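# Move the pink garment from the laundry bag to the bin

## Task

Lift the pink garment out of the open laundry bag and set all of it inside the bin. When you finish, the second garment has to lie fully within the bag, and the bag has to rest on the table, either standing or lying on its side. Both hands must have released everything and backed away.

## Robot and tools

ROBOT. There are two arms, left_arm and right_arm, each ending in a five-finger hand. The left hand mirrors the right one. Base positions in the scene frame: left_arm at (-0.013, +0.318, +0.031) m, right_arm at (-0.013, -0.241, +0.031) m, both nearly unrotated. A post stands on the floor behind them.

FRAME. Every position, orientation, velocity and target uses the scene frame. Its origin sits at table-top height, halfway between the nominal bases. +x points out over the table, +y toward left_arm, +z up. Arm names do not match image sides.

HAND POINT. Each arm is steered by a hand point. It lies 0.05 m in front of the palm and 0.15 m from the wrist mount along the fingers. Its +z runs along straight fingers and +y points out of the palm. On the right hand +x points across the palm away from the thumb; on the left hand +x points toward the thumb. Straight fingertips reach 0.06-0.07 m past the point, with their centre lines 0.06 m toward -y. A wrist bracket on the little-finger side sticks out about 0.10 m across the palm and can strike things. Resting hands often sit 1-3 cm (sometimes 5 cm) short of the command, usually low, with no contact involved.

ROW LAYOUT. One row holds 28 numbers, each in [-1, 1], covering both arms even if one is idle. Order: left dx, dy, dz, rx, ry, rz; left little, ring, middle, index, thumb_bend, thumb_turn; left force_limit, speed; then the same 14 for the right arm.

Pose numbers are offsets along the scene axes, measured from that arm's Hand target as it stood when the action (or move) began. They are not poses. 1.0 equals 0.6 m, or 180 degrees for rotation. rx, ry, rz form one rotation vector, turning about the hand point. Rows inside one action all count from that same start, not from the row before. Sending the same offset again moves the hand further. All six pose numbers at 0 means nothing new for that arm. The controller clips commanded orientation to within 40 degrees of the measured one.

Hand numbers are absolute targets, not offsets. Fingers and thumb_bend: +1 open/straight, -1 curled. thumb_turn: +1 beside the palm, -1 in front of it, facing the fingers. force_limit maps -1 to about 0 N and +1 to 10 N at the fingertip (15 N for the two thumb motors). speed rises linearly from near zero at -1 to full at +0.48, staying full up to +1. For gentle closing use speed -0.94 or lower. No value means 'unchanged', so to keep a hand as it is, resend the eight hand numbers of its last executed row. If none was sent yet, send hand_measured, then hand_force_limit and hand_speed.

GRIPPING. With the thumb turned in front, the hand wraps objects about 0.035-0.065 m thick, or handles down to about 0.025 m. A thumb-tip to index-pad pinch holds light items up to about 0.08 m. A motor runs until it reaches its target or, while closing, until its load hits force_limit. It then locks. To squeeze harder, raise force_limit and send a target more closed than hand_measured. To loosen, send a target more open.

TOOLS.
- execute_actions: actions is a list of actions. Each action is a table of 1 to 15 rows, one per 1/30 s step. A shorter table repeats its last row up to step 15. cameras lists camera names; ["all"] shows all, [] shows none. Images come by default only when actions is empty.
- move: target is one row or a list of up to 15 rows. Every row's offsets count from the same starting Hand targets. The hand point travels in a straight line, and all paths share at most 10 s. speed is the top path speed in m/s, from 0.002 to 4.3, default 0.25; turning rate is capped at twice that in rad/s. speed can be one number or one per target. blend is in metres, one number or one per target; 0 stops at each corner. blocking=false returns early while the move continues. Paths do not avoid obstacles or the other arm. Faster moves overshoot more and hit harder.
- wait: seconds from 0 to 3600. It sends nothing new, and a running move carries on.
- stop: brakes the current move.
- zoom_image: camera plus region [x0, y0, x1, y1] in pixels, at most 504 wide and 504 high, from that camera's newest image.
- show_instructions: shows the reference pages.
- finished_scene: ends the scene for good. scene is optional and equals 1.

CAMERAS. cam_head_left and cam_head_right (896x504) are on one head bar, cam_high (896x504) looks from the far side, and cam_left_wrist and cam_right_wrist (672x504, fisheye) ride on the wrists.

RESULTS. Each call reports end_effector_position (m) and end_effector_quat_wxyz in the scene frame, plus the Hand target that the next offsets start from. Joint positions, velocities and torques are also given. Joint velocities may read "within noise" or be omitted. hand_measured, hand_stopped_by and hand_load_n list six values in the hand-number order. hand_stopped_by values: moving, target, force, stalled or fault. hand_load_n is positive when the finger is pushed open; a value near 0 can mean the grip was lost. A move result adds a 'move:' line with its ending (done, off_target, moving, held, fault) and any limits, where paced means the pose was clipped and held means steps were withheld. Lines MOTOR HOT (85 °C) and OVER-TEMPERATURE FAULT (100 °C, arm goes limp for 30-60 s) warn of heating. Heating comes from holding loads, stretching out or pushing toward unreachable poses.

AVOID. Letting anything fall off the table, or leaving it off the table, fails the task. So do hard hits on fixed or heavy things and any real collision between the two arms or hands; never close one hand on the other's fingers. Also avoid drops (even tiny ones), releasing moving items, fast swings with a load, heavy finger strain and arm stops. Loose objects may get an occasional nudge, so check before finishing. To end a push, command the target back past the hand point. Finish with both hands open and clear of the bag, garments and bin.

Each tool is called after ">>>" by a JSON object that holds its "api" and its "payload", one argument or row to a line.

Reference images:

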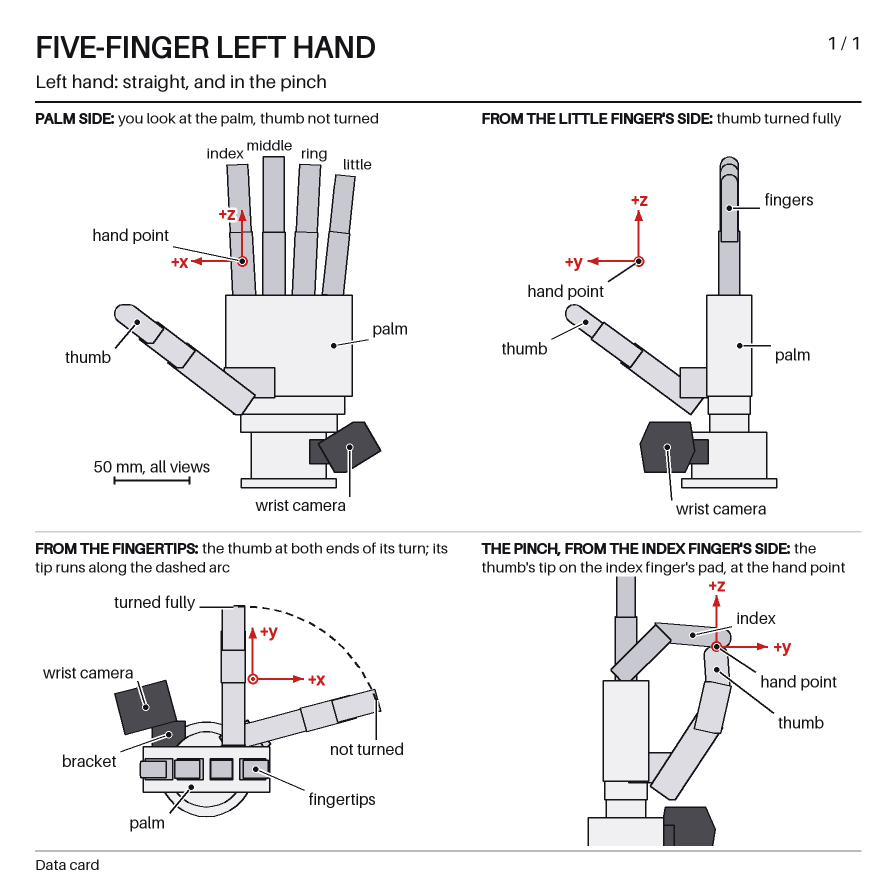

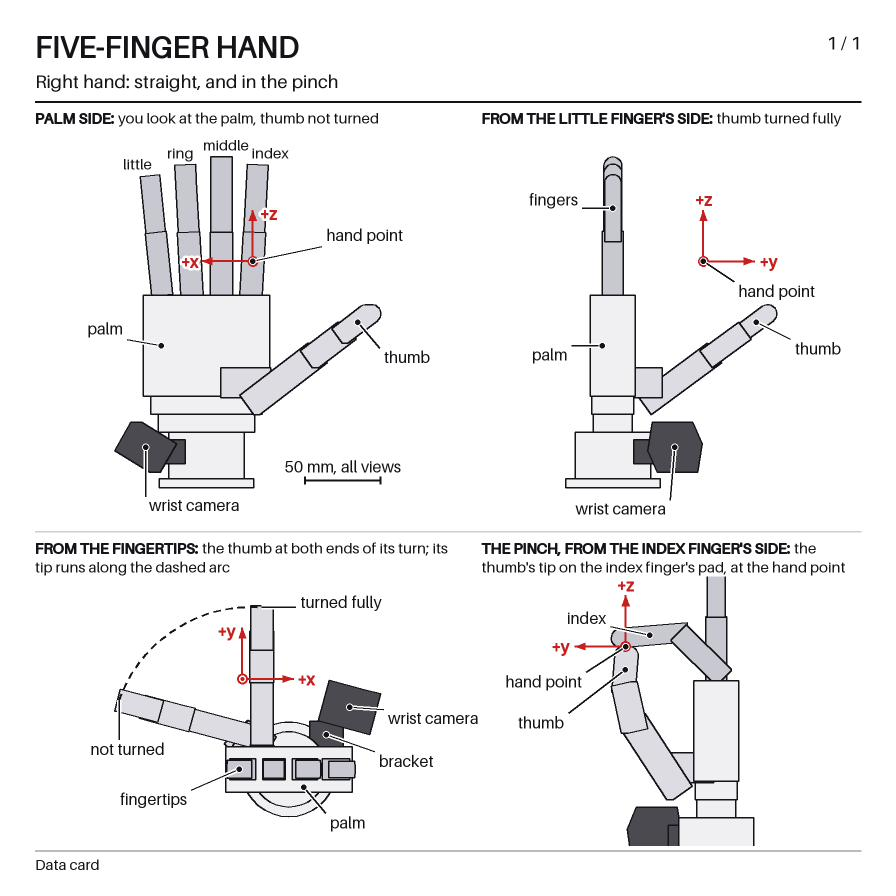

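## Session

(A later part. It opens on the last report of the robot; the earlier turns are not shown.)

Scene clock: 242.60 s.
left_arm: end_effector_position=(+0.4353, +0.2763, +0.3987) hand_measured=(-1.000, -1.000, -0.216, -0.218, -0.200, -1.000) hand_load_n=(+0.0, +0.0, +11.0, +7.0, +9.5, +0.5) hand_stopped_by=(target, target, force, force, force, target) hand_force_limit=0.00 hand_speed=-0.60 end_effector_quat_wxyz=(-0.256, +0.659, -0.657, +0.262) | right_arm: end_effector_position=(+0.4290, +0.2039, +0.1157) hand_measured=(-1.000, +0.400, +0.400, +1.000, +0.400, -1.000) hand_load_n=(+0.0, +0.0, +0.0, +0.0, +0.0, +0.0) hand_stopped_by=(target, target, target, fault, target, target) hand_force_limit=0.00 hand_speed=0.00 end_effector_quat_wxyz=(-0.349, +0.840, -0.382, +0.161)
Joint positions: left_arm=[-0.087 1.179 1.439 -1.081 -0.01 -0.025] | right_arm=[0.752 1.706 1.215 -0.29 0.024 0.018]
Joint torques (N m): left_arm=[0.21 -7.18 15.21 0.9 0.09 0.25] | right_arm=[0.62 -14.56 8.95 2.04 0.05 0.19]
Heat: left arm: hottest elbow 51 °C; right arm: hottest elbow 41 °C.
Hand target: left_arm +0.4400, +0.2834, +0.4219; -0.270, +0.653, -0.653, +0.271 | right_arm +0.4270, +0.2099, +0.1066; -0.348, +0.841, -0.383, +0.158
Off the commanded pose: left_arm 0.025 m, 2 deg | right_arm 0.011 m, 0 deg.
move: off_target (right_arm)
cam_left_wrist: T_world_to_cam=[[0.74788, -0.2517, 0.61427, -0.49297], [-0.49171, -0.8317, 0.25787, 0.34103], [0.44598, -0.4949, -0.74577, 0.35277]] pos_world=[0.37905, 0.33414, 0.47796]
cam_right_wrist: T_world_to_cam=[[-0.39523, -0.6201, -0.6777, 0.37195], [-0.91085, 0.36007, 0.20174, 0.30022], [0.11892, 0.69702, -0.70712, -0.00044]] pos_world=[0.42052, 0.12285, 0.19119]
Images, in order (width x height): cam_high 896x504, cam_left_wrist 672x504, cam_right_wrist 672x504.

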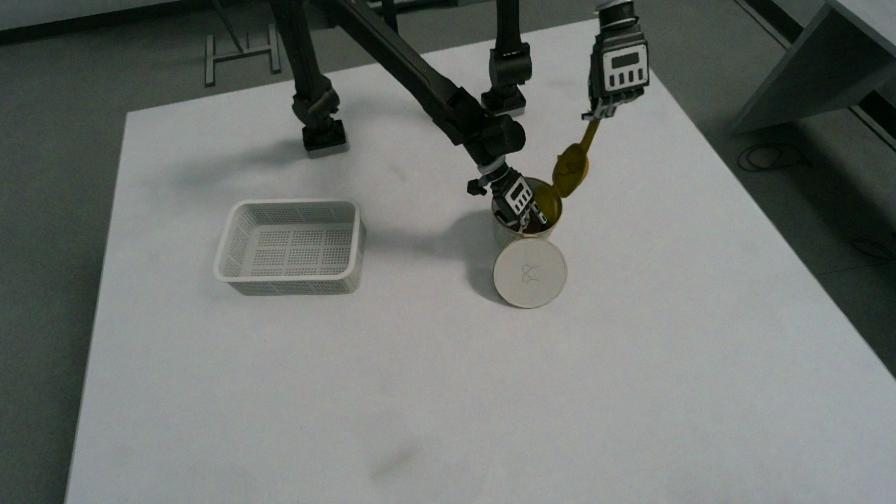

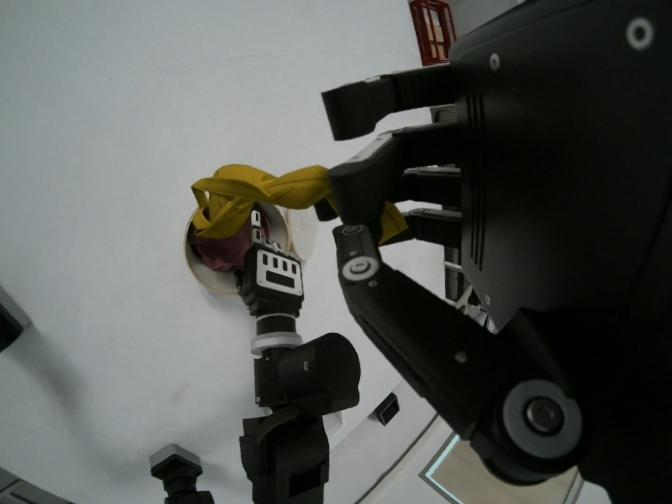

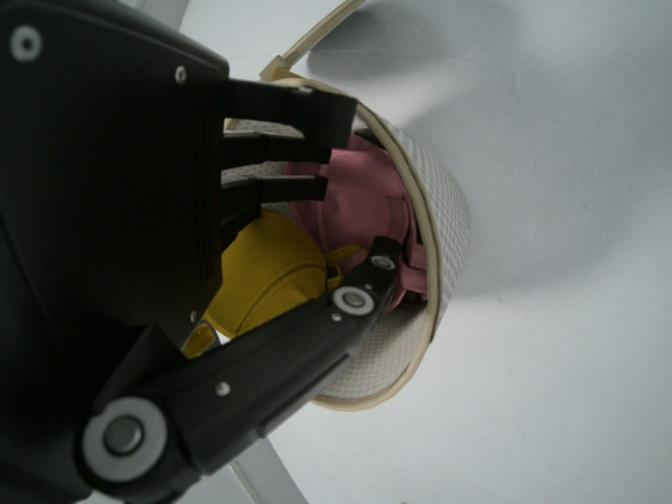

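>>> {"api": "move", "payload": {
  "target": [0,0,0,0,0,0,-1,-1,-0.25,-0.25,-0.25,-1,0.0,-0.6,0.0,0.0,-0.092,0,0,0,-1,0.4,0.4,1,0.4,-1,0,0],
  "speed": 0.08,
  "cameras": ["cam_left_wrist","cam_right_wrist","cam_high"]
}}

>>> {"api": "zoom_image", "payload": {
  "camera": "cam_right_wrist",
  "region": [200, 80, 580, 460]
}}

>>> {"api": "zoom_image", "payload": {
  "camera": "cam_left_wrist",
  "region": [150, 150, 350, 350]
}}

Scene clock: 244.50 s.
left_arm: end_effector_position=(+0.4353, +0.2763, +0.3987) hand_measured=(-1.000, -1.000, -0.216, -0.218, -0.200, -1.000) hand_load_n=(+0.0, +0.0, +11.0, +7.0, +9.5, +0.0) hand_stopped_by=(target, target, force, force, force, target) hand_force_limit=0.00 hand_speed=-0.60 end_effector_quat_wxyz=(-0.256, +0.659, -0.657, +0.262) | right_arm: end_effector_position=(+0.4329, +0.2072, +0.0718) hand_measured=(-1.000, +0.400, +0.400, +1.000, +0.400, -1.000) hand_load_n=(+0.0, +0.0, +0.0, -0.5, +0.0, +0.0) hand_stopped_by=(target, target, target, fault, target, target) hand_force_limit=0.00 hand_speed=0.00 end_effector_quat_wxyz=(-0.358, +0.837, -0.381, +0.166)
Joint positions: left_arm=[-0.087 1.179 1.439 -1.081 -0.01 -0.025] | right_arm=[0.752 1.772 1.163 -0.151 0.026 0.018]
Joint torques (N m): left_arm=[0.38 -6.89 15.21 0.96 0.09 0.21] | right_arm=[0.56 -13.92 7.92 2.07 -0.01 0.18]
Heat: left arm: hottest elbow 51 °C; right arm: hottest elbow 41 °C.
Hand target: left_arm +0.4400, +0.2834, +0.4219; -0.270, +0.653, -0.653, +0.271 | right_arm +0.4270, +0.2098, +0.0513; -0.348, +0.841, -0.383, +0.158
Off the commanded pose: left_arm 0.025 m, 2 deg | right_arm 0.021 m, 1 deg.
move: off_target (right_arm)
cam_left_wrist: T_world_to_cam=[[0.74788, -0.2517, 0.61427, -0.49297], [-0.49171, -0.8317, 0.25787, 0.34103], [0.44598, -0.4949, -0.74577, 0.35277]] pos_world=[0.37905, 0.33414, 0.47796]
cam_right_wrist: T_world_to_cam=[[-0.38484, -0.61049, -0.69224, 0.34033], [-0.91364, 0.35842, 0.19183, 0.31386], [0.131, 0.70628, -0.6957, -0.0422]] pos_world=[0.42326, 0.12509, 0.14602]
Images, in order (width x height): cam_high 896x504, cam_left_wrist 672x504, cam_right_wrist 672x504.

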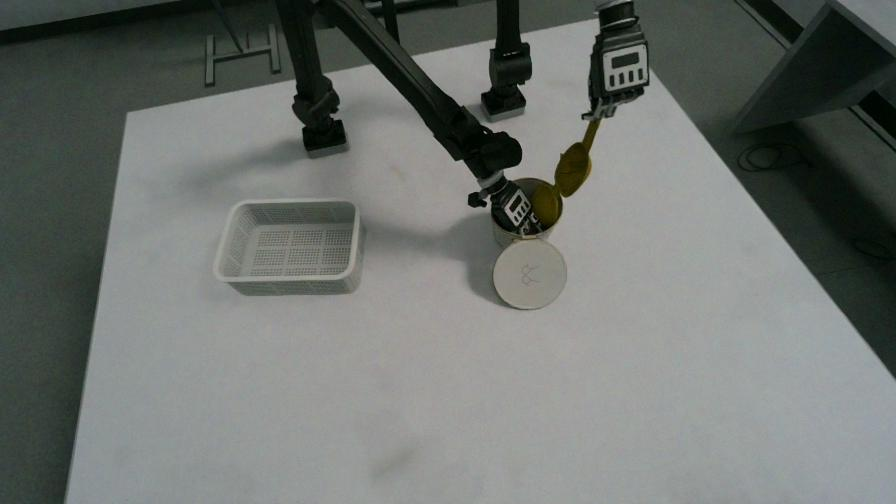

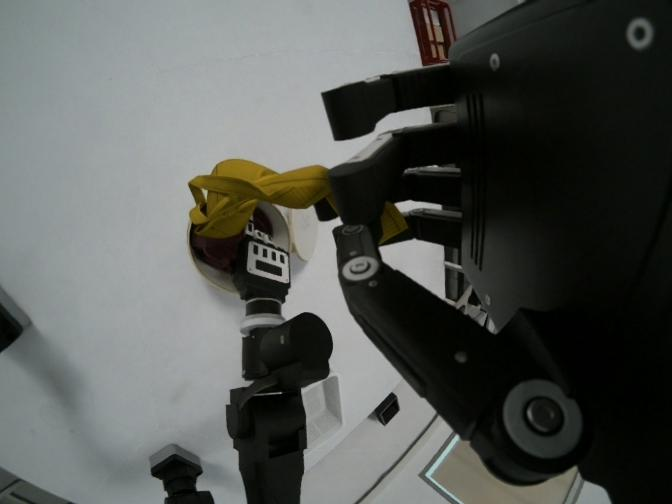

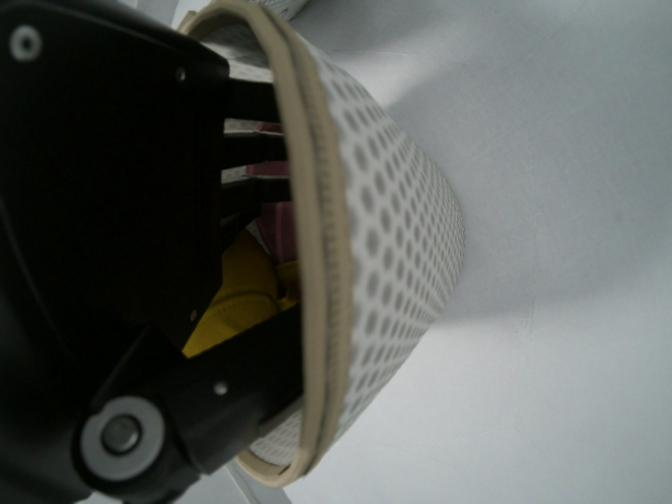

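Scaled by 1.326 from the camera's image (finer frame: 960x720).

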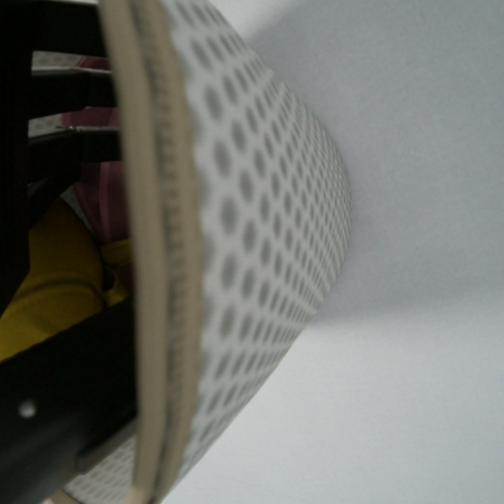

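Scaled by 2.520 from the camera's image (finer frame: 960x720).

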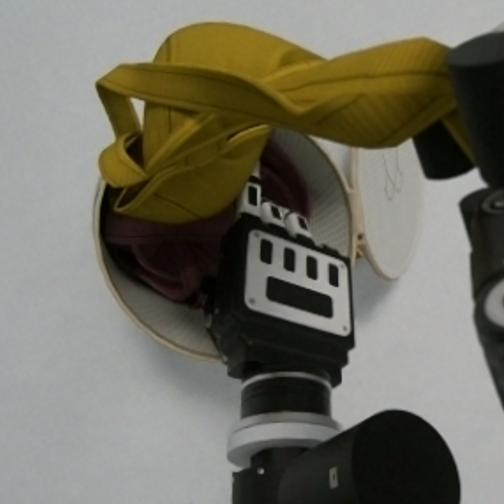

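>>> {"api": "move", "payload": {
  "target": [0,0,0,0,0,0,-1,-1,-0.25,-0.25,-0.25,-1,0.0,-0.6,0.0,0.0,0.0,0,0,0,-1,-0.15,-0.15,1,-0.15,-1,-0.3,-0.6],
  "cameras": []
}}

>>> {"api": "move", "payload": {
  "target": [0,0,0,0,0,0,-1,-1,-0.25,-0.25,-0.25,-1,0.0,-0.6,0.0,0.0,0.0,0,0,0,-1,-0.25,-0.25,1,-0.25,-1,0.0,-0.6],
  "cameras": ["cam_left_wrist","cam_right_wrist"]
}}

Scene clock: 246.07 s.
left_arm: end_effector_position=(+0.4353, +0.2763, +0.3987) hand_measured=(-1.000, -1.000, -0.216, -0.218, -0.200, -1.000) hand_load_n=(+0.0, +0.0, +11.0, +7.0, +10.0, +0.5) hand_stopped_by=(target, target, force, force, force, target) hand_force_limit=0.00 hand_speed=-0.60 end_effector_quat_wxyz=(-0.256, +0.659, -0.657, +0.262) | right_arm: end_effector_position=(+0.4327, +0.2070, +0.0687) hand_measured=(-1.000, -0.150, -0.150, +1.000, -0.150, -1.000) hand_load_n=(+0.0, +0.5, +0.0, +0.0, +0.0, +0.0) hand_stopped_by=(target, target, target, fault, target, target) hand_force_limit=-0.30 hand_speed=-0.60 end_effector_quat_wxyz=(-0.356, +0.837, -0.381, +0.165)
Joint positions: left_arm=[-0.087 1.179 1.439 -1.081 -0.01 -0.025] | right_arm=[0.752 1.778 1.163 -0.15 0.026 0.019]
Joint torques (N m): left_arm=[0.79 -7 15.08 0.79 0.04 0.19] | right_arm=[0.56 -14.33 7.91 2.02 -0.01 0.18]
Heat: left arm: hottest elbow 51 °C; right arm: hottest elbow 41 °C.
Hand target: left_arm +0.4400, +0.2834, +0.4219; -0.270, +0.653, -0.653, +0.271 | right_arm +0.4270, +0.2098, +0.0514; -0.348, +0.841, -0.383, +0.158
Off the commanded pose: left_arm 0.025 m, 2 deg | right_arm 0.019 m, 1 deg.
move: done

Scene clock: 246.57 s.
left_arm: end_effector_position=(+0.4353, +0.2763, +0.3987) hand_measured=(-1.000, -1.000, -0.216, -0.218, -0.200, -1.000) hand_load_n=(+0.0, +0.0, +11.0, +7.0, +10.0, +0.5) hand_stopped_by=(target, target, force, force, force, target) hand_force_limit=0.00 hand_speed=-0.60 end_effector_quat_wxyz=(-0.256, +0.659, -0.657, +0.262) | right_arm: end_effector_position=(+0.4329, +0.2072, +0.0689) hand_measured=(-1.000, -0.250, -0.244, +1.000, -0.220, -1.000) hand_load_n=(+0.0, +0.5, +8.5, +0.0, +9.5, +0.5) hand_stopped_by=(target, target, force, fault, force, target) hand_force_limit=0.00 hand_speed=-0.60 end_effector_quat_wxyz=(-0.356, +0.837, -0.381, +0.165)
Joint positions: left_arm=[-0.087 1.179 1.439 -1.081 -0.01 -0.025] | right_arm=[0.752 1.778 1.163 -0.149 0.026 0.019]
Joint torques (N m): left_arm=[0.5 -7.65 15.25 0.84 0.01 0.21] | right_arm=[0.56 -14.33 7.91 1.98 -0.01 0.18]
Heat: left arm: hottest elbow 51 °C; right arm: hottest elbow 41 °C.
Hand target: left_arm +0.4400, +0.2834, +0.4219; -0.270, +0.653, -0.653, +0.271 | right_arm +0.4271, +0.2098, +0.0514; -0.348, +0.841, -0.383, +0.159
Off the commanded pose: left_arm 0.025 m, 2 deg | right_arm 0.019 m, 1 deg.
move: done
cam_left_wrist: T_world_to_cam=[[0.74788, -0.2517, 0.61427, -0.49297], [-0.49171, -0.8317, 0.25787, 0.34103], [0.44598, -0.4949, -0.74577, 0.35277]] pos_world=[0.37905, 0.33414, 0.47796]
cam_right_wrist: T_world_to_cam=[[-0.38747, -0.61135, -0.69001, 0.33952], [-0.91275, 0.35953, 0.194, 0.31357], [0.12948, 0.70497, -0.69732, -0.0432]] pos_world=[0.42335, 0.12528, 0.14332]

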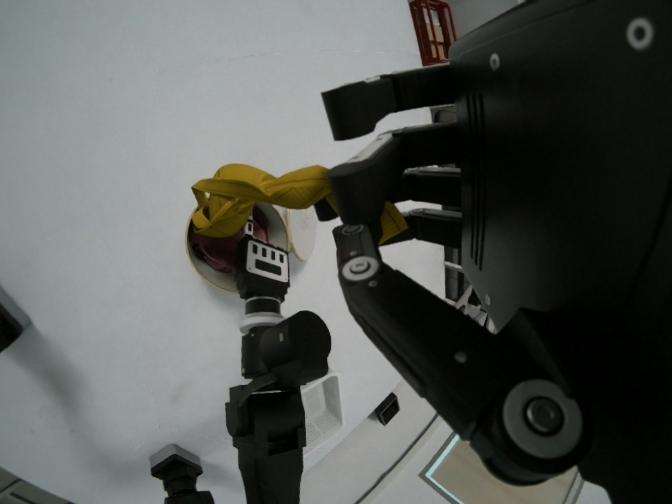

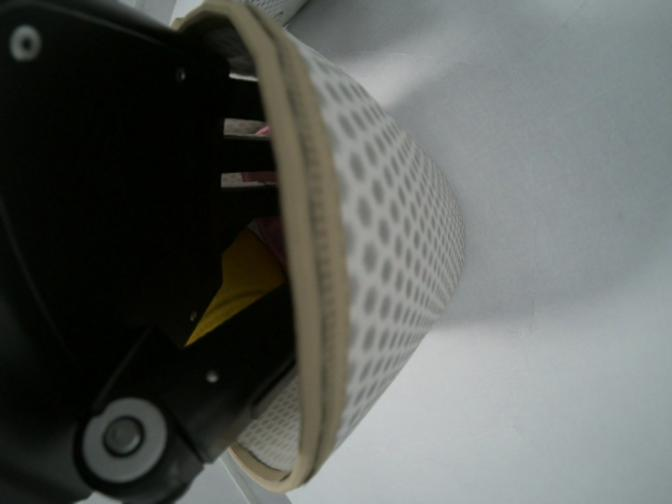

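>>> {"api": "move", "payload": {
  "target": [0,0,0,0,0,0,-1,-1,-0.25,-0.25,-0.25,-1,0.0,-0.6,0.0,0.0,0.18,0,0,0,-1,-0.25,-0.25,1,-0.25,-1,0.0,-0.6],
  "speed": 0.08,
  "cameras": ["cam_left_wrist","cam_right_wrist","cam_high","cam_head_left"]
}}

>>> {"api": "zoom_image", "payload": {
  "camera": "cam_right_wrist",
  "region": [200, 80, 580, 460]
}}

>>> {"api": "zoom_image", "payload": {
  "camera": "cam_left_wrist",
  "region": [150, 150, 350, 350]
}}

>>> {"api": "zoom_image", "payload": {
  "camera": "cam_high",
  "region": [440, 120, 600, 280]
}}

Scene clock: 248.93 s.
left_arm: end_effector_position=(+0.4353, +0.2763, +0.3987) hand_measured=(-1.000, -1.000, -0.216, -0.218, -0.200, -1.000) hand_load_n=(+0.0, +0.0, +11.0, +6.5, +10.0, +0.0) hand_stopped_by=(target, target, force, force, force, target) hand_force_limit=0.00 hand_speed=-0.60 end_effector_quat_wxyz=(-0.256, +0.659, -0.657, +0.262) | right_arm: end_effector_position=(+0.4203, +0.1956, +0.1357) hand_measured=(-1.000, -0.250, -0.244, +1.000, -0.220, -1.000) hand_load_n=(+0.0, +0.0, +8.5, +0.0, +9.0, +1.0) hand_stopped_by=(target, target, force, fault, force, target) hand_force_limit=0.00 hand_speed=-0.60 end_effector_quat_wxyz=(-0.330, +0.848, -0.386, +0.154)
Joint positions: left_arm=[-0.087 1.179 1.439 -1.081 -0.01 -0.025] | right_arm=[0.752 1.671 1.245 -0.398 0.026 0.019]
Joint torques (N m): left_arm=[0.56 -7 15.23 1.03 0.09 0.19] | right_arm=[0.56 -16.21 12.45 1.06 -0.02 0.18]
Heat: left arm: hottest elbow 52 °C; right arm: hottest elbow 41 °C.
Hand target: left_arm +0.4400, +0.2834, +0.4219; -0.270, +0.653, -0.653, +0.271 | right_arm +0.4271, +0.2098, +0.1593; -0.348, +0.841, -0.383, +0.158
Off the commanded pose: left_arm 0.025 m, 2 deg | right_arm 0.028 m, 2 deg.
move: off_target (right_arm)
cam_left_wrist: T_world_to_cam=[[0.74788, -0.2517, 0.61427, -0.49297], [-0.49171, -0.8317, 0.25787, 0.34103], [0.44598, -0.4949, -0.74577, 0.35277]] pos_world=[0.37905, 0.33414, 0.47796]
cam_right_wrist: T_world_to_cam=[[-0.41723, -0.63886, -0.64636, 0.38555], [-0.90354, 0.36802, 0.21949, 0.2843], [0.09765, 0.67559, -0.73079, 0.03686]] pos_world=[0.41414, 0.11678, 0.21374]
Images, in order (width x height): cam_head_left 896x504, cam_high 896x504, cam_left_wrist 672x504, cam_right_wrist 672x504.

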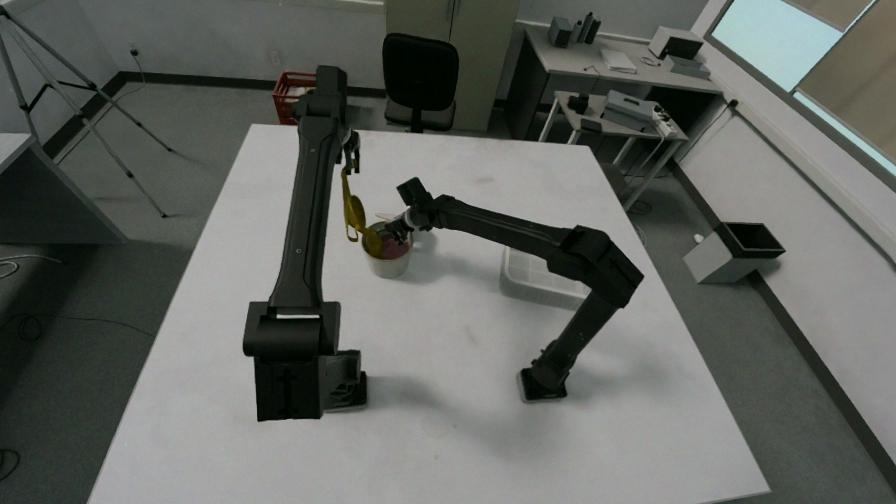

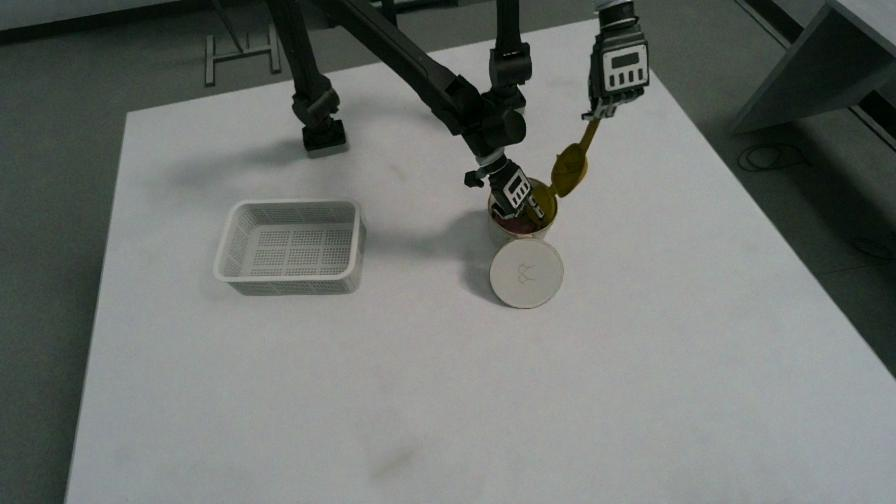

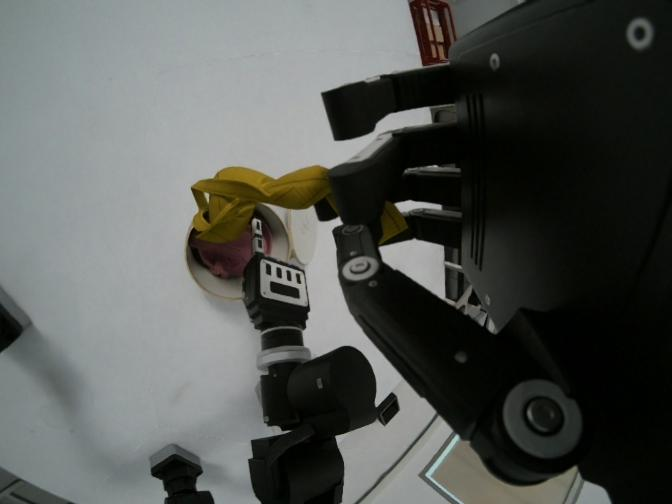

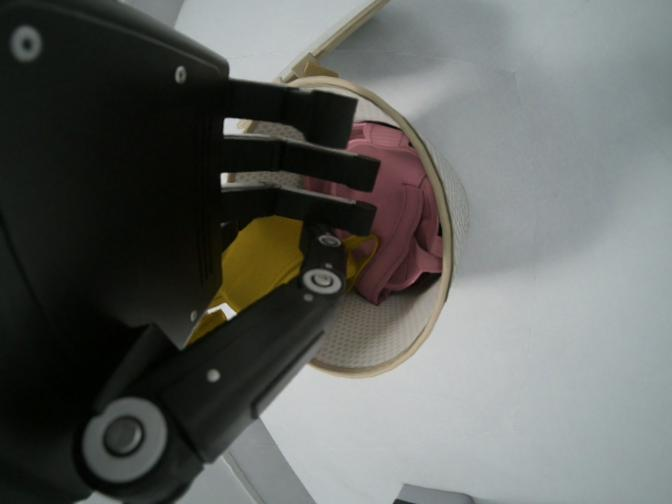

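Scaled by 1.326 from the camera's image (finer frame: 960x720).

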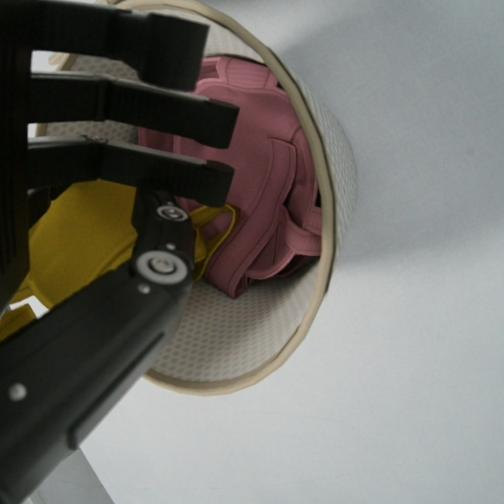

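Scaled by 2.520 from the camera's image (finer frame: 960x720).

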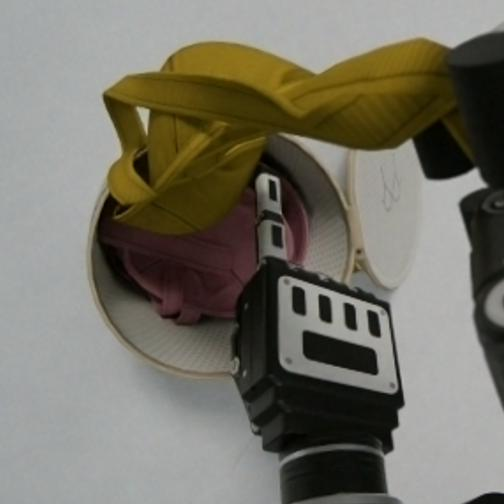

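Scaled by 3.150 from the camera's image (finer frame: 1280x720).

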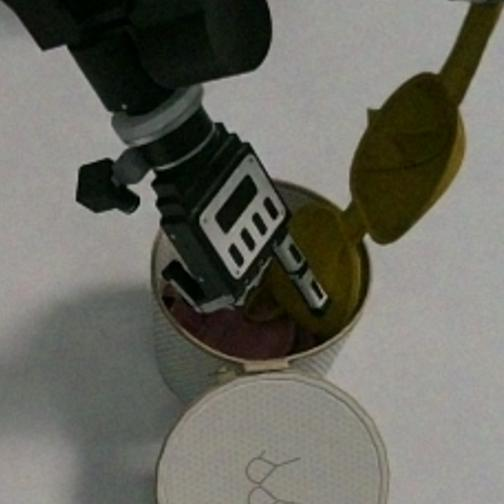

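>>> {"api": "move", "payload": {
  "target": [0,0,0,0,0,0,-1,-1,-0.25,-0.25,-0.25,-1,0.0,-0.6,0.0,-0.01,0.1,0,0,0,-1,-0.25,-0.25,1,-0.25,-1,0.0,-0.6],
  "speed": 0.06,
  "cameras": ["cam_left_wrist","cam_right_wrist","cam_high","cam_head_left"]
}}

>>> {"api": "zoom_image", "payload": {
  "camera": "cam_right_wrist",
  "region": [200, 80, 580, 460]
}}

>>> {"api": "zoom_image", "payload": {
  "camera": "cam_left_wrist",
  "region": [150, 150, 350, 350]
}}

>>> {"api": "zoom_image", "payload": {
  "camera": "cam_high",
  "region": [440, 120, 600, 280]
}}

Scene clock: 251.03 s.
left_arm: end_effector_position=(+0.4353, +0.2763, +0.3987) hand_measured=(-1.000, -1.000, -0.216, -0.218, -0.200, -1.000) hand_load_n=(+0.5, +0.0, +11.0, +7.0, +10.0, +0.5) hand_stopped_by=(target, target, force, force, force, target) hand_force_limit=0.00 hand_speed=-0.60 end_effector_quat_wxyz=(-0.256, +0.659, -0.657, +0.262) | right_arm: end_effector_position=(+0.4183, +0.1942, +0.1926) hand_measured=(-1.000, -0.250, -0.244, +1.000, -0.220, -1.000) hand_load_n=(+0.0, +0.0, +9.0, +0.0, +9.0, +0.5) hand_stopped_by=(target, target, force, fault, force, target) hand_force_limit=0.00 hand_speed=-0.60 end_effector_quat_wxyz=(-0.329, +0.848, -0.386, +0.152)
Joint positions: left_arm=[-0.087 1.179 1.439 -1.081 -0.01 -0.025] | right_arm=[0.752 1.616 1.335 -0.548 0.024 0.019]
Joint torques (N m): left_arm=[0.97 -6.65 15.35 1.01 0.04 0.23] | right_arm=[-0.09 -16.03 13.12 1.03 -0.16 0.12]
Heat: left arm: hottest elbow 52 °C; right arm: hottest elbow 41 °C.
Hand target: left_arm +0.4400, +0.2834, +0.4219; -0.270, +0.653, -0.653, +0.271 | right_arm +0.4271, +0.2038, +0.2194; -0.348, +0.841, -0.383, +0.159
Off the commanded pose: left_arm 0.025 m, 2 deg | right_arm 0.030 m, 2 deg.
move: off_target (right_arm)
cam_left_wrist: T_world_to_cam=[[0.74788, -0.2517, 0.61427, -0.49297], [-0.49171, -0.8317, 0.25787, 0.34103], [0.44598, -0.4949, -0.74577, 0.35277]] pos_world=[0.37905, 0.33414, 0.47796]
cam_right_wrist: T_world_to_cam=[[-0.41902, -0.64056, -0.64351, 0.42118], [-0.90311, 0.36727, 0.22247, 0.26986], [0.09384, 0.67438, -0.7324, 0.08171]] pos_world=[0.41253, 0.11558, 0.27084]
Images, in order (width x height): cam_head_left 896x504, cam_high 896x504, cam_left_wrist 672x504, cam_right_wrist 672x504.

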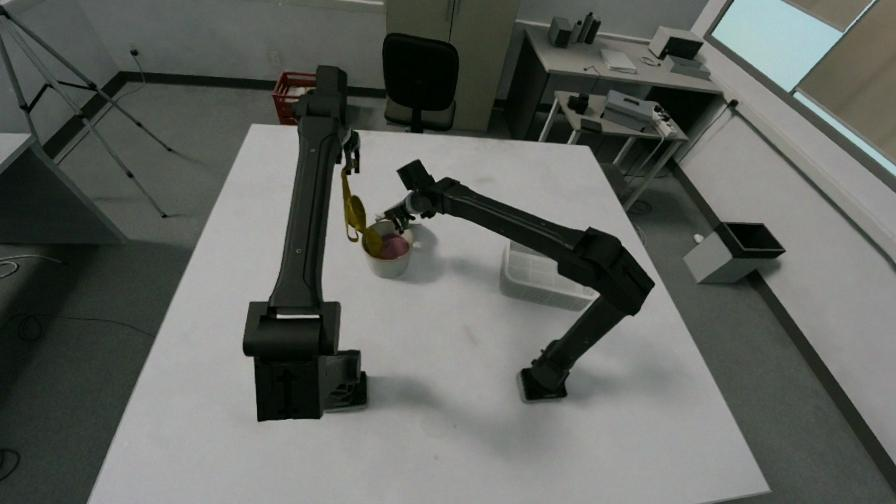

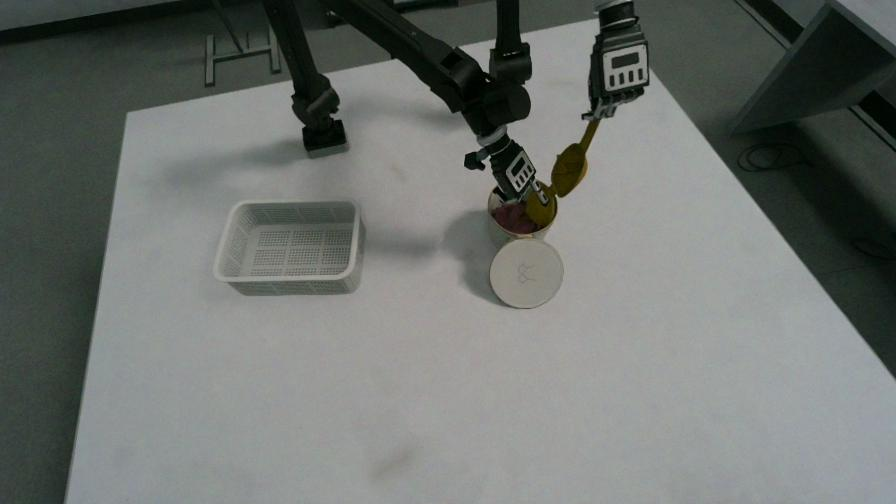

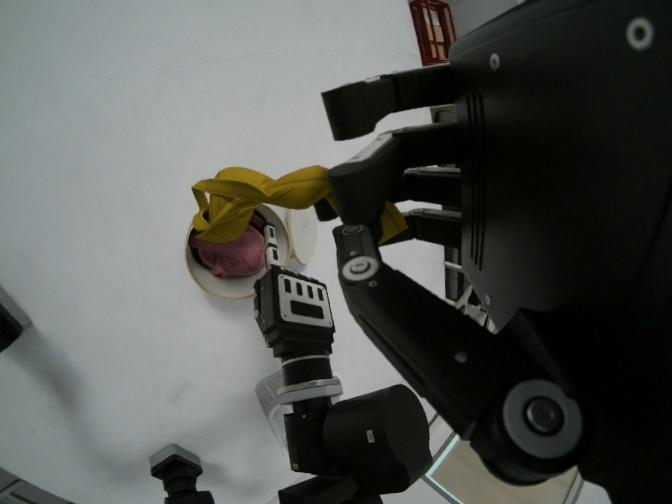

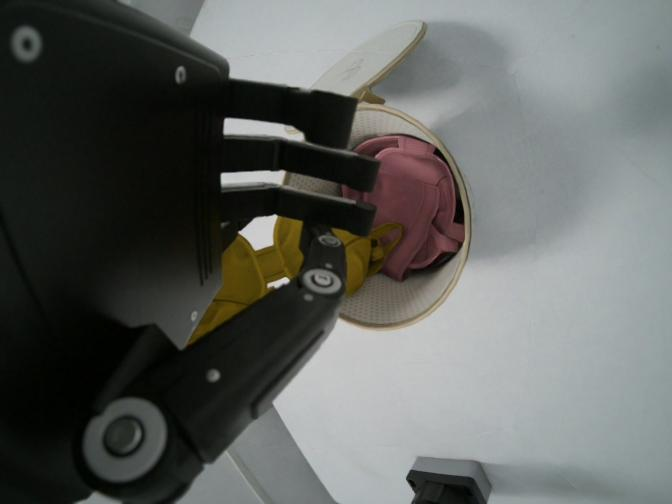

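Scaled by 1.326 from the camera's image (finer frame: 960x720).

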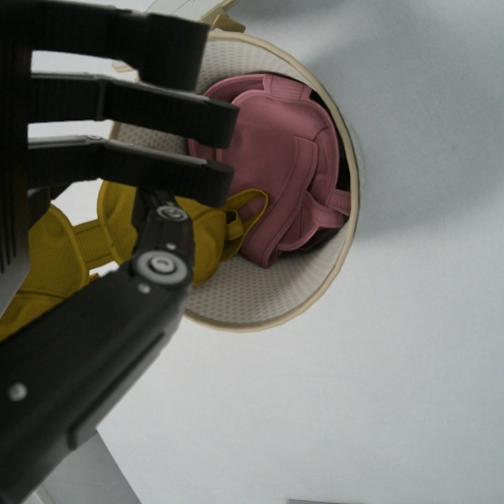

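Scaled by 2.520 from the camera's image (finer frame: 960x720).

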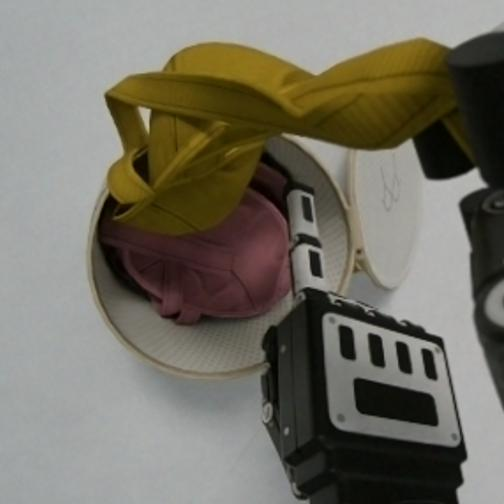

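Scaled by 3.150 from the camera's image (finer frame: 1280x720).

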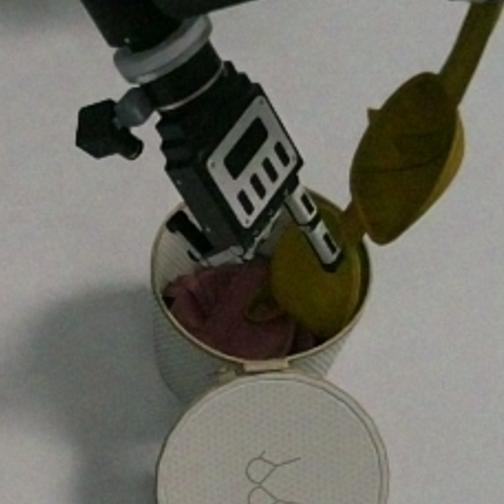

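>>> {"api": "move", "payload": {
  "target": [
    [0,0,0,0,0,0,-1,-1,-0.25,-0.25,-0.25,-1,0.0,-0.6,0.0,0.0,0.0,0,0,0,-1,0.4,0.4,1,0.4,-1,0.0,0],
    [0,0,0,0,0,0,-1,-1,-0.25,-0.25,-0.25,-1,0.0,-0.6,-0.0617,0.05,-0.05,0,0,0,-1,0.4,0.4,1,0.4,-1,0.0,0],
    [0,0,0,0,0,0,-1,-1,-0.25,-0.25,-0.25,-1,0.0,-0.6,-0.0617,0.05,-0.1917,0,0,0,-1,0.4,0.4,1,0.4,-1,0.0,0]
  ],
  "speed": 0.1,
  "cameras": ["cam_left_wrist","cam_right_wrist","cam_high","cam_head_left"]
}}

>>> {"api": "zoom_image", "payload": {
  "camera": "cam_right_wrist",
  "region": [200, 80, 580, 460]
}}

>>> {"api": "zoom_image", "payload": {
  "camera": "cam_left_wrist",
  "region": [150, 150, 350, 350]
}}

>>> {"api": "zoom_image", "payload": {
  "camera": "cam_high",
  "region": [440, 120, 600, 280]
}}

Scene clock: 257.13 s.
left_arm: end_effector_position=(+0.4345, +0.2763, +0.3982) hand_measured=(-1.000, -1.000, -0.216, -0.218, -0.200, -1.000) hand_load_n=(+0.0, +0.0, +11.0, +7.0, +9.5, +0.5) hand_stopped_by=(target, target, force, force, force, target) hand_force_limit=0.00 hand_speed=-0.60 end_effector_quat_wxyz=(-0.254, +0.660, -0.657, +0.261) | right_arm: end_effector_position=(+0.3950, +0.2333, +0.1290) hand_measured=(-1.000, +0.400, +0.400, +1.000, +0.400, -1.000) hand_load_n=(+0.0, +0.0, +0.0, +0.0, +0.0, +0.0) hand_stopped_by=(target, target, target, fault, target, target) hand_force_limit=0.00 hand_speed=0.00 end_effector_quat_wxyz=(-0.363, +0.834, -0.380, +0.165)
Joint positions: left_arm=[-0.087 1.179 1.439 -1.085 -0.01 -0.025] | right_arm=[0.836 1.672 1.194 -0.275 0.083 0.079]
Joint torques (N m): left_arm=[1.03 -6.95 15.28 0.96 0.05 0.24] | right_arm=[0.38 -12.86 8.27 1.84 0.07 0.16]
Heat: left arm: hottest elbow 53 °C; right arm: hottest elbow 42 °C.
Hand target: left_arm +0.4400, +0.2834, +0.4219; -0.270, +0.653, -0.653, +0.271 | right_arm +0.3901, +0.2338, +0.1043; -0.348, +0.841, -0.383, +0.159
Off the commanded pose: left_arm 0.025 m, 2 deg | right_arm 0.025 m, 2 deg.
move: off_target (right_arm)
cam_left_wrist: T_world_to_cam=[[0.74995, -0.25179, 0.6117, -0.49196], [-0.49104, -0.83151, 0.25975, 0.33956], [0.44323, -0.49517, -0.74723, 0.35454]] pos_world=[0.37854, 0.33404, 0.47765]
cam_right_wrist: T_world_to_cam=[[-0.38123, -0.6027, -0.70101, 0.37916], [-0.91484, 0.35514, 0.19218, 0.26003], [0.13313, 0.71458, -0.68677, -0.01978]] pos_world=[0.38507, 0.15031, 0.20224]
Images, in order (width x height): cam_head_left 896x504, cam_high 896x504, cam_left_wrist 672x504, cam_right_wrist 672x504.

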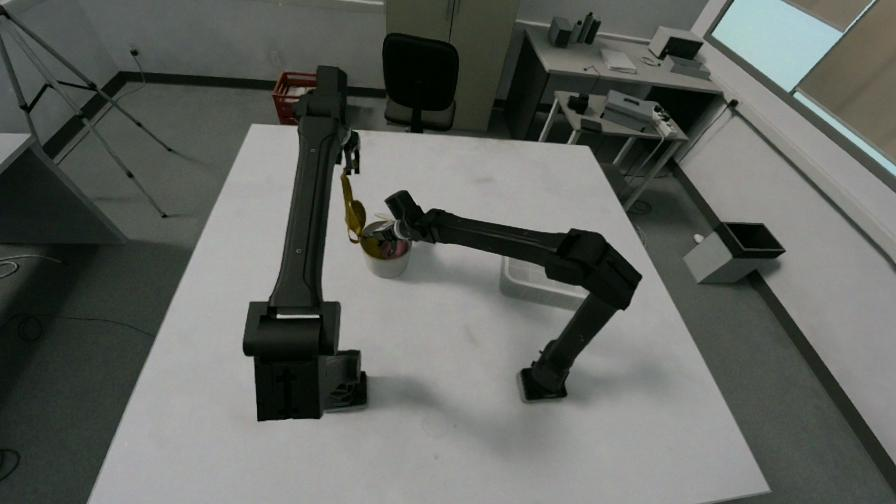

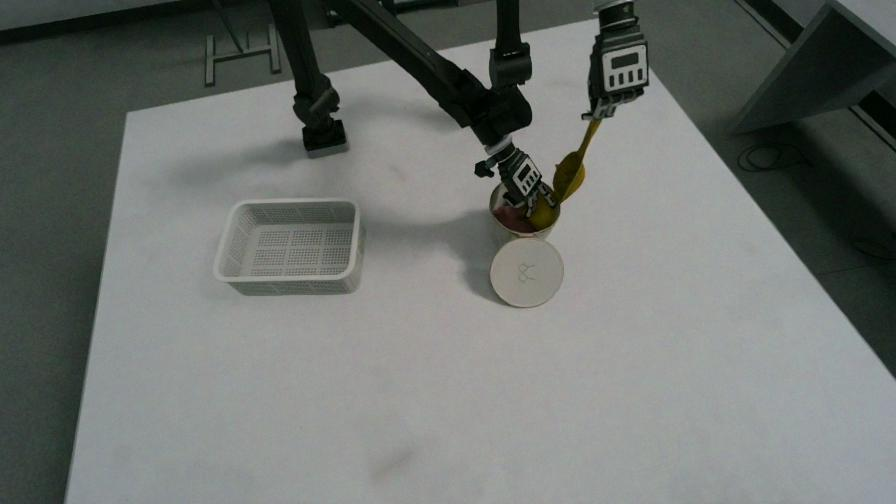

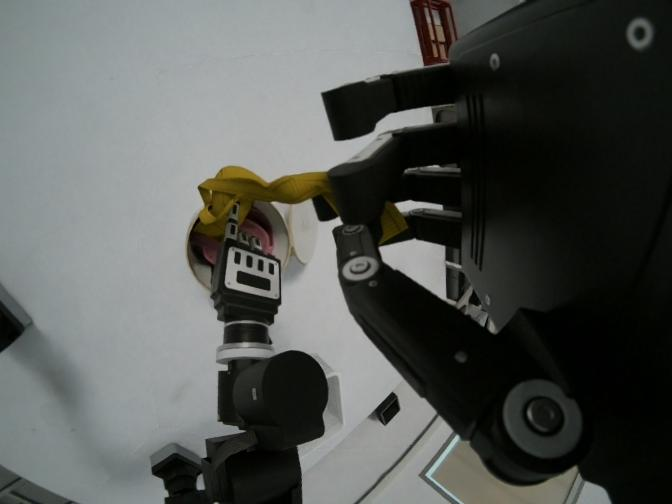

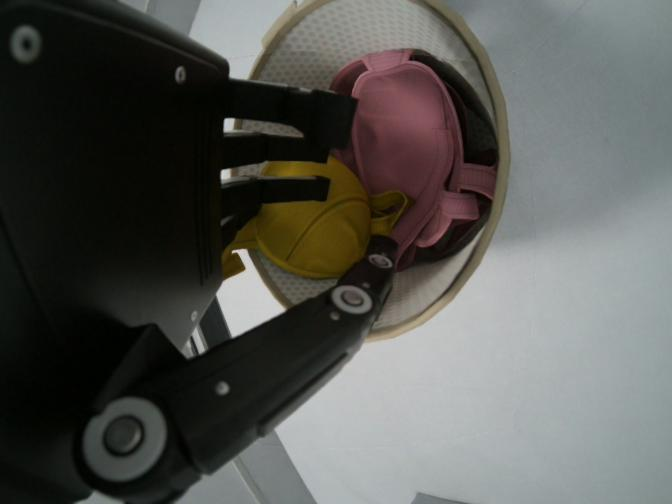

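Scaled by 1.326 from the camera's image (finer frame: 960x720).

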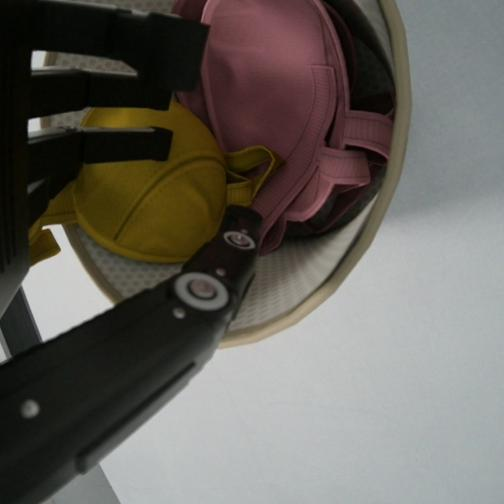

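Scaled by 2.520 from the camera's image (finer frame: 960x720).

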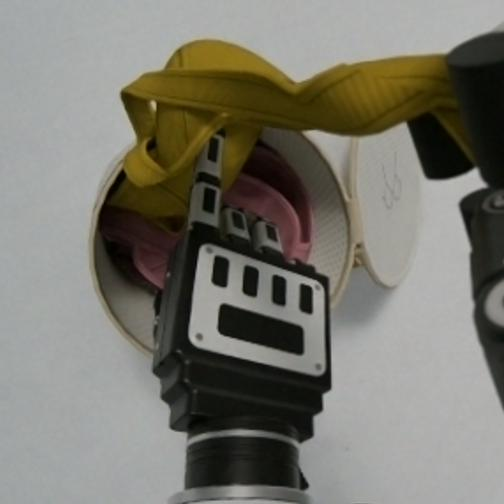

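Scaled by 3.150 from the camera's image (finer frame: 1280x720).

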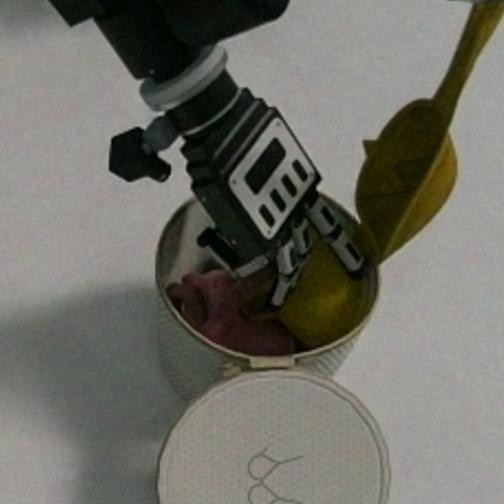

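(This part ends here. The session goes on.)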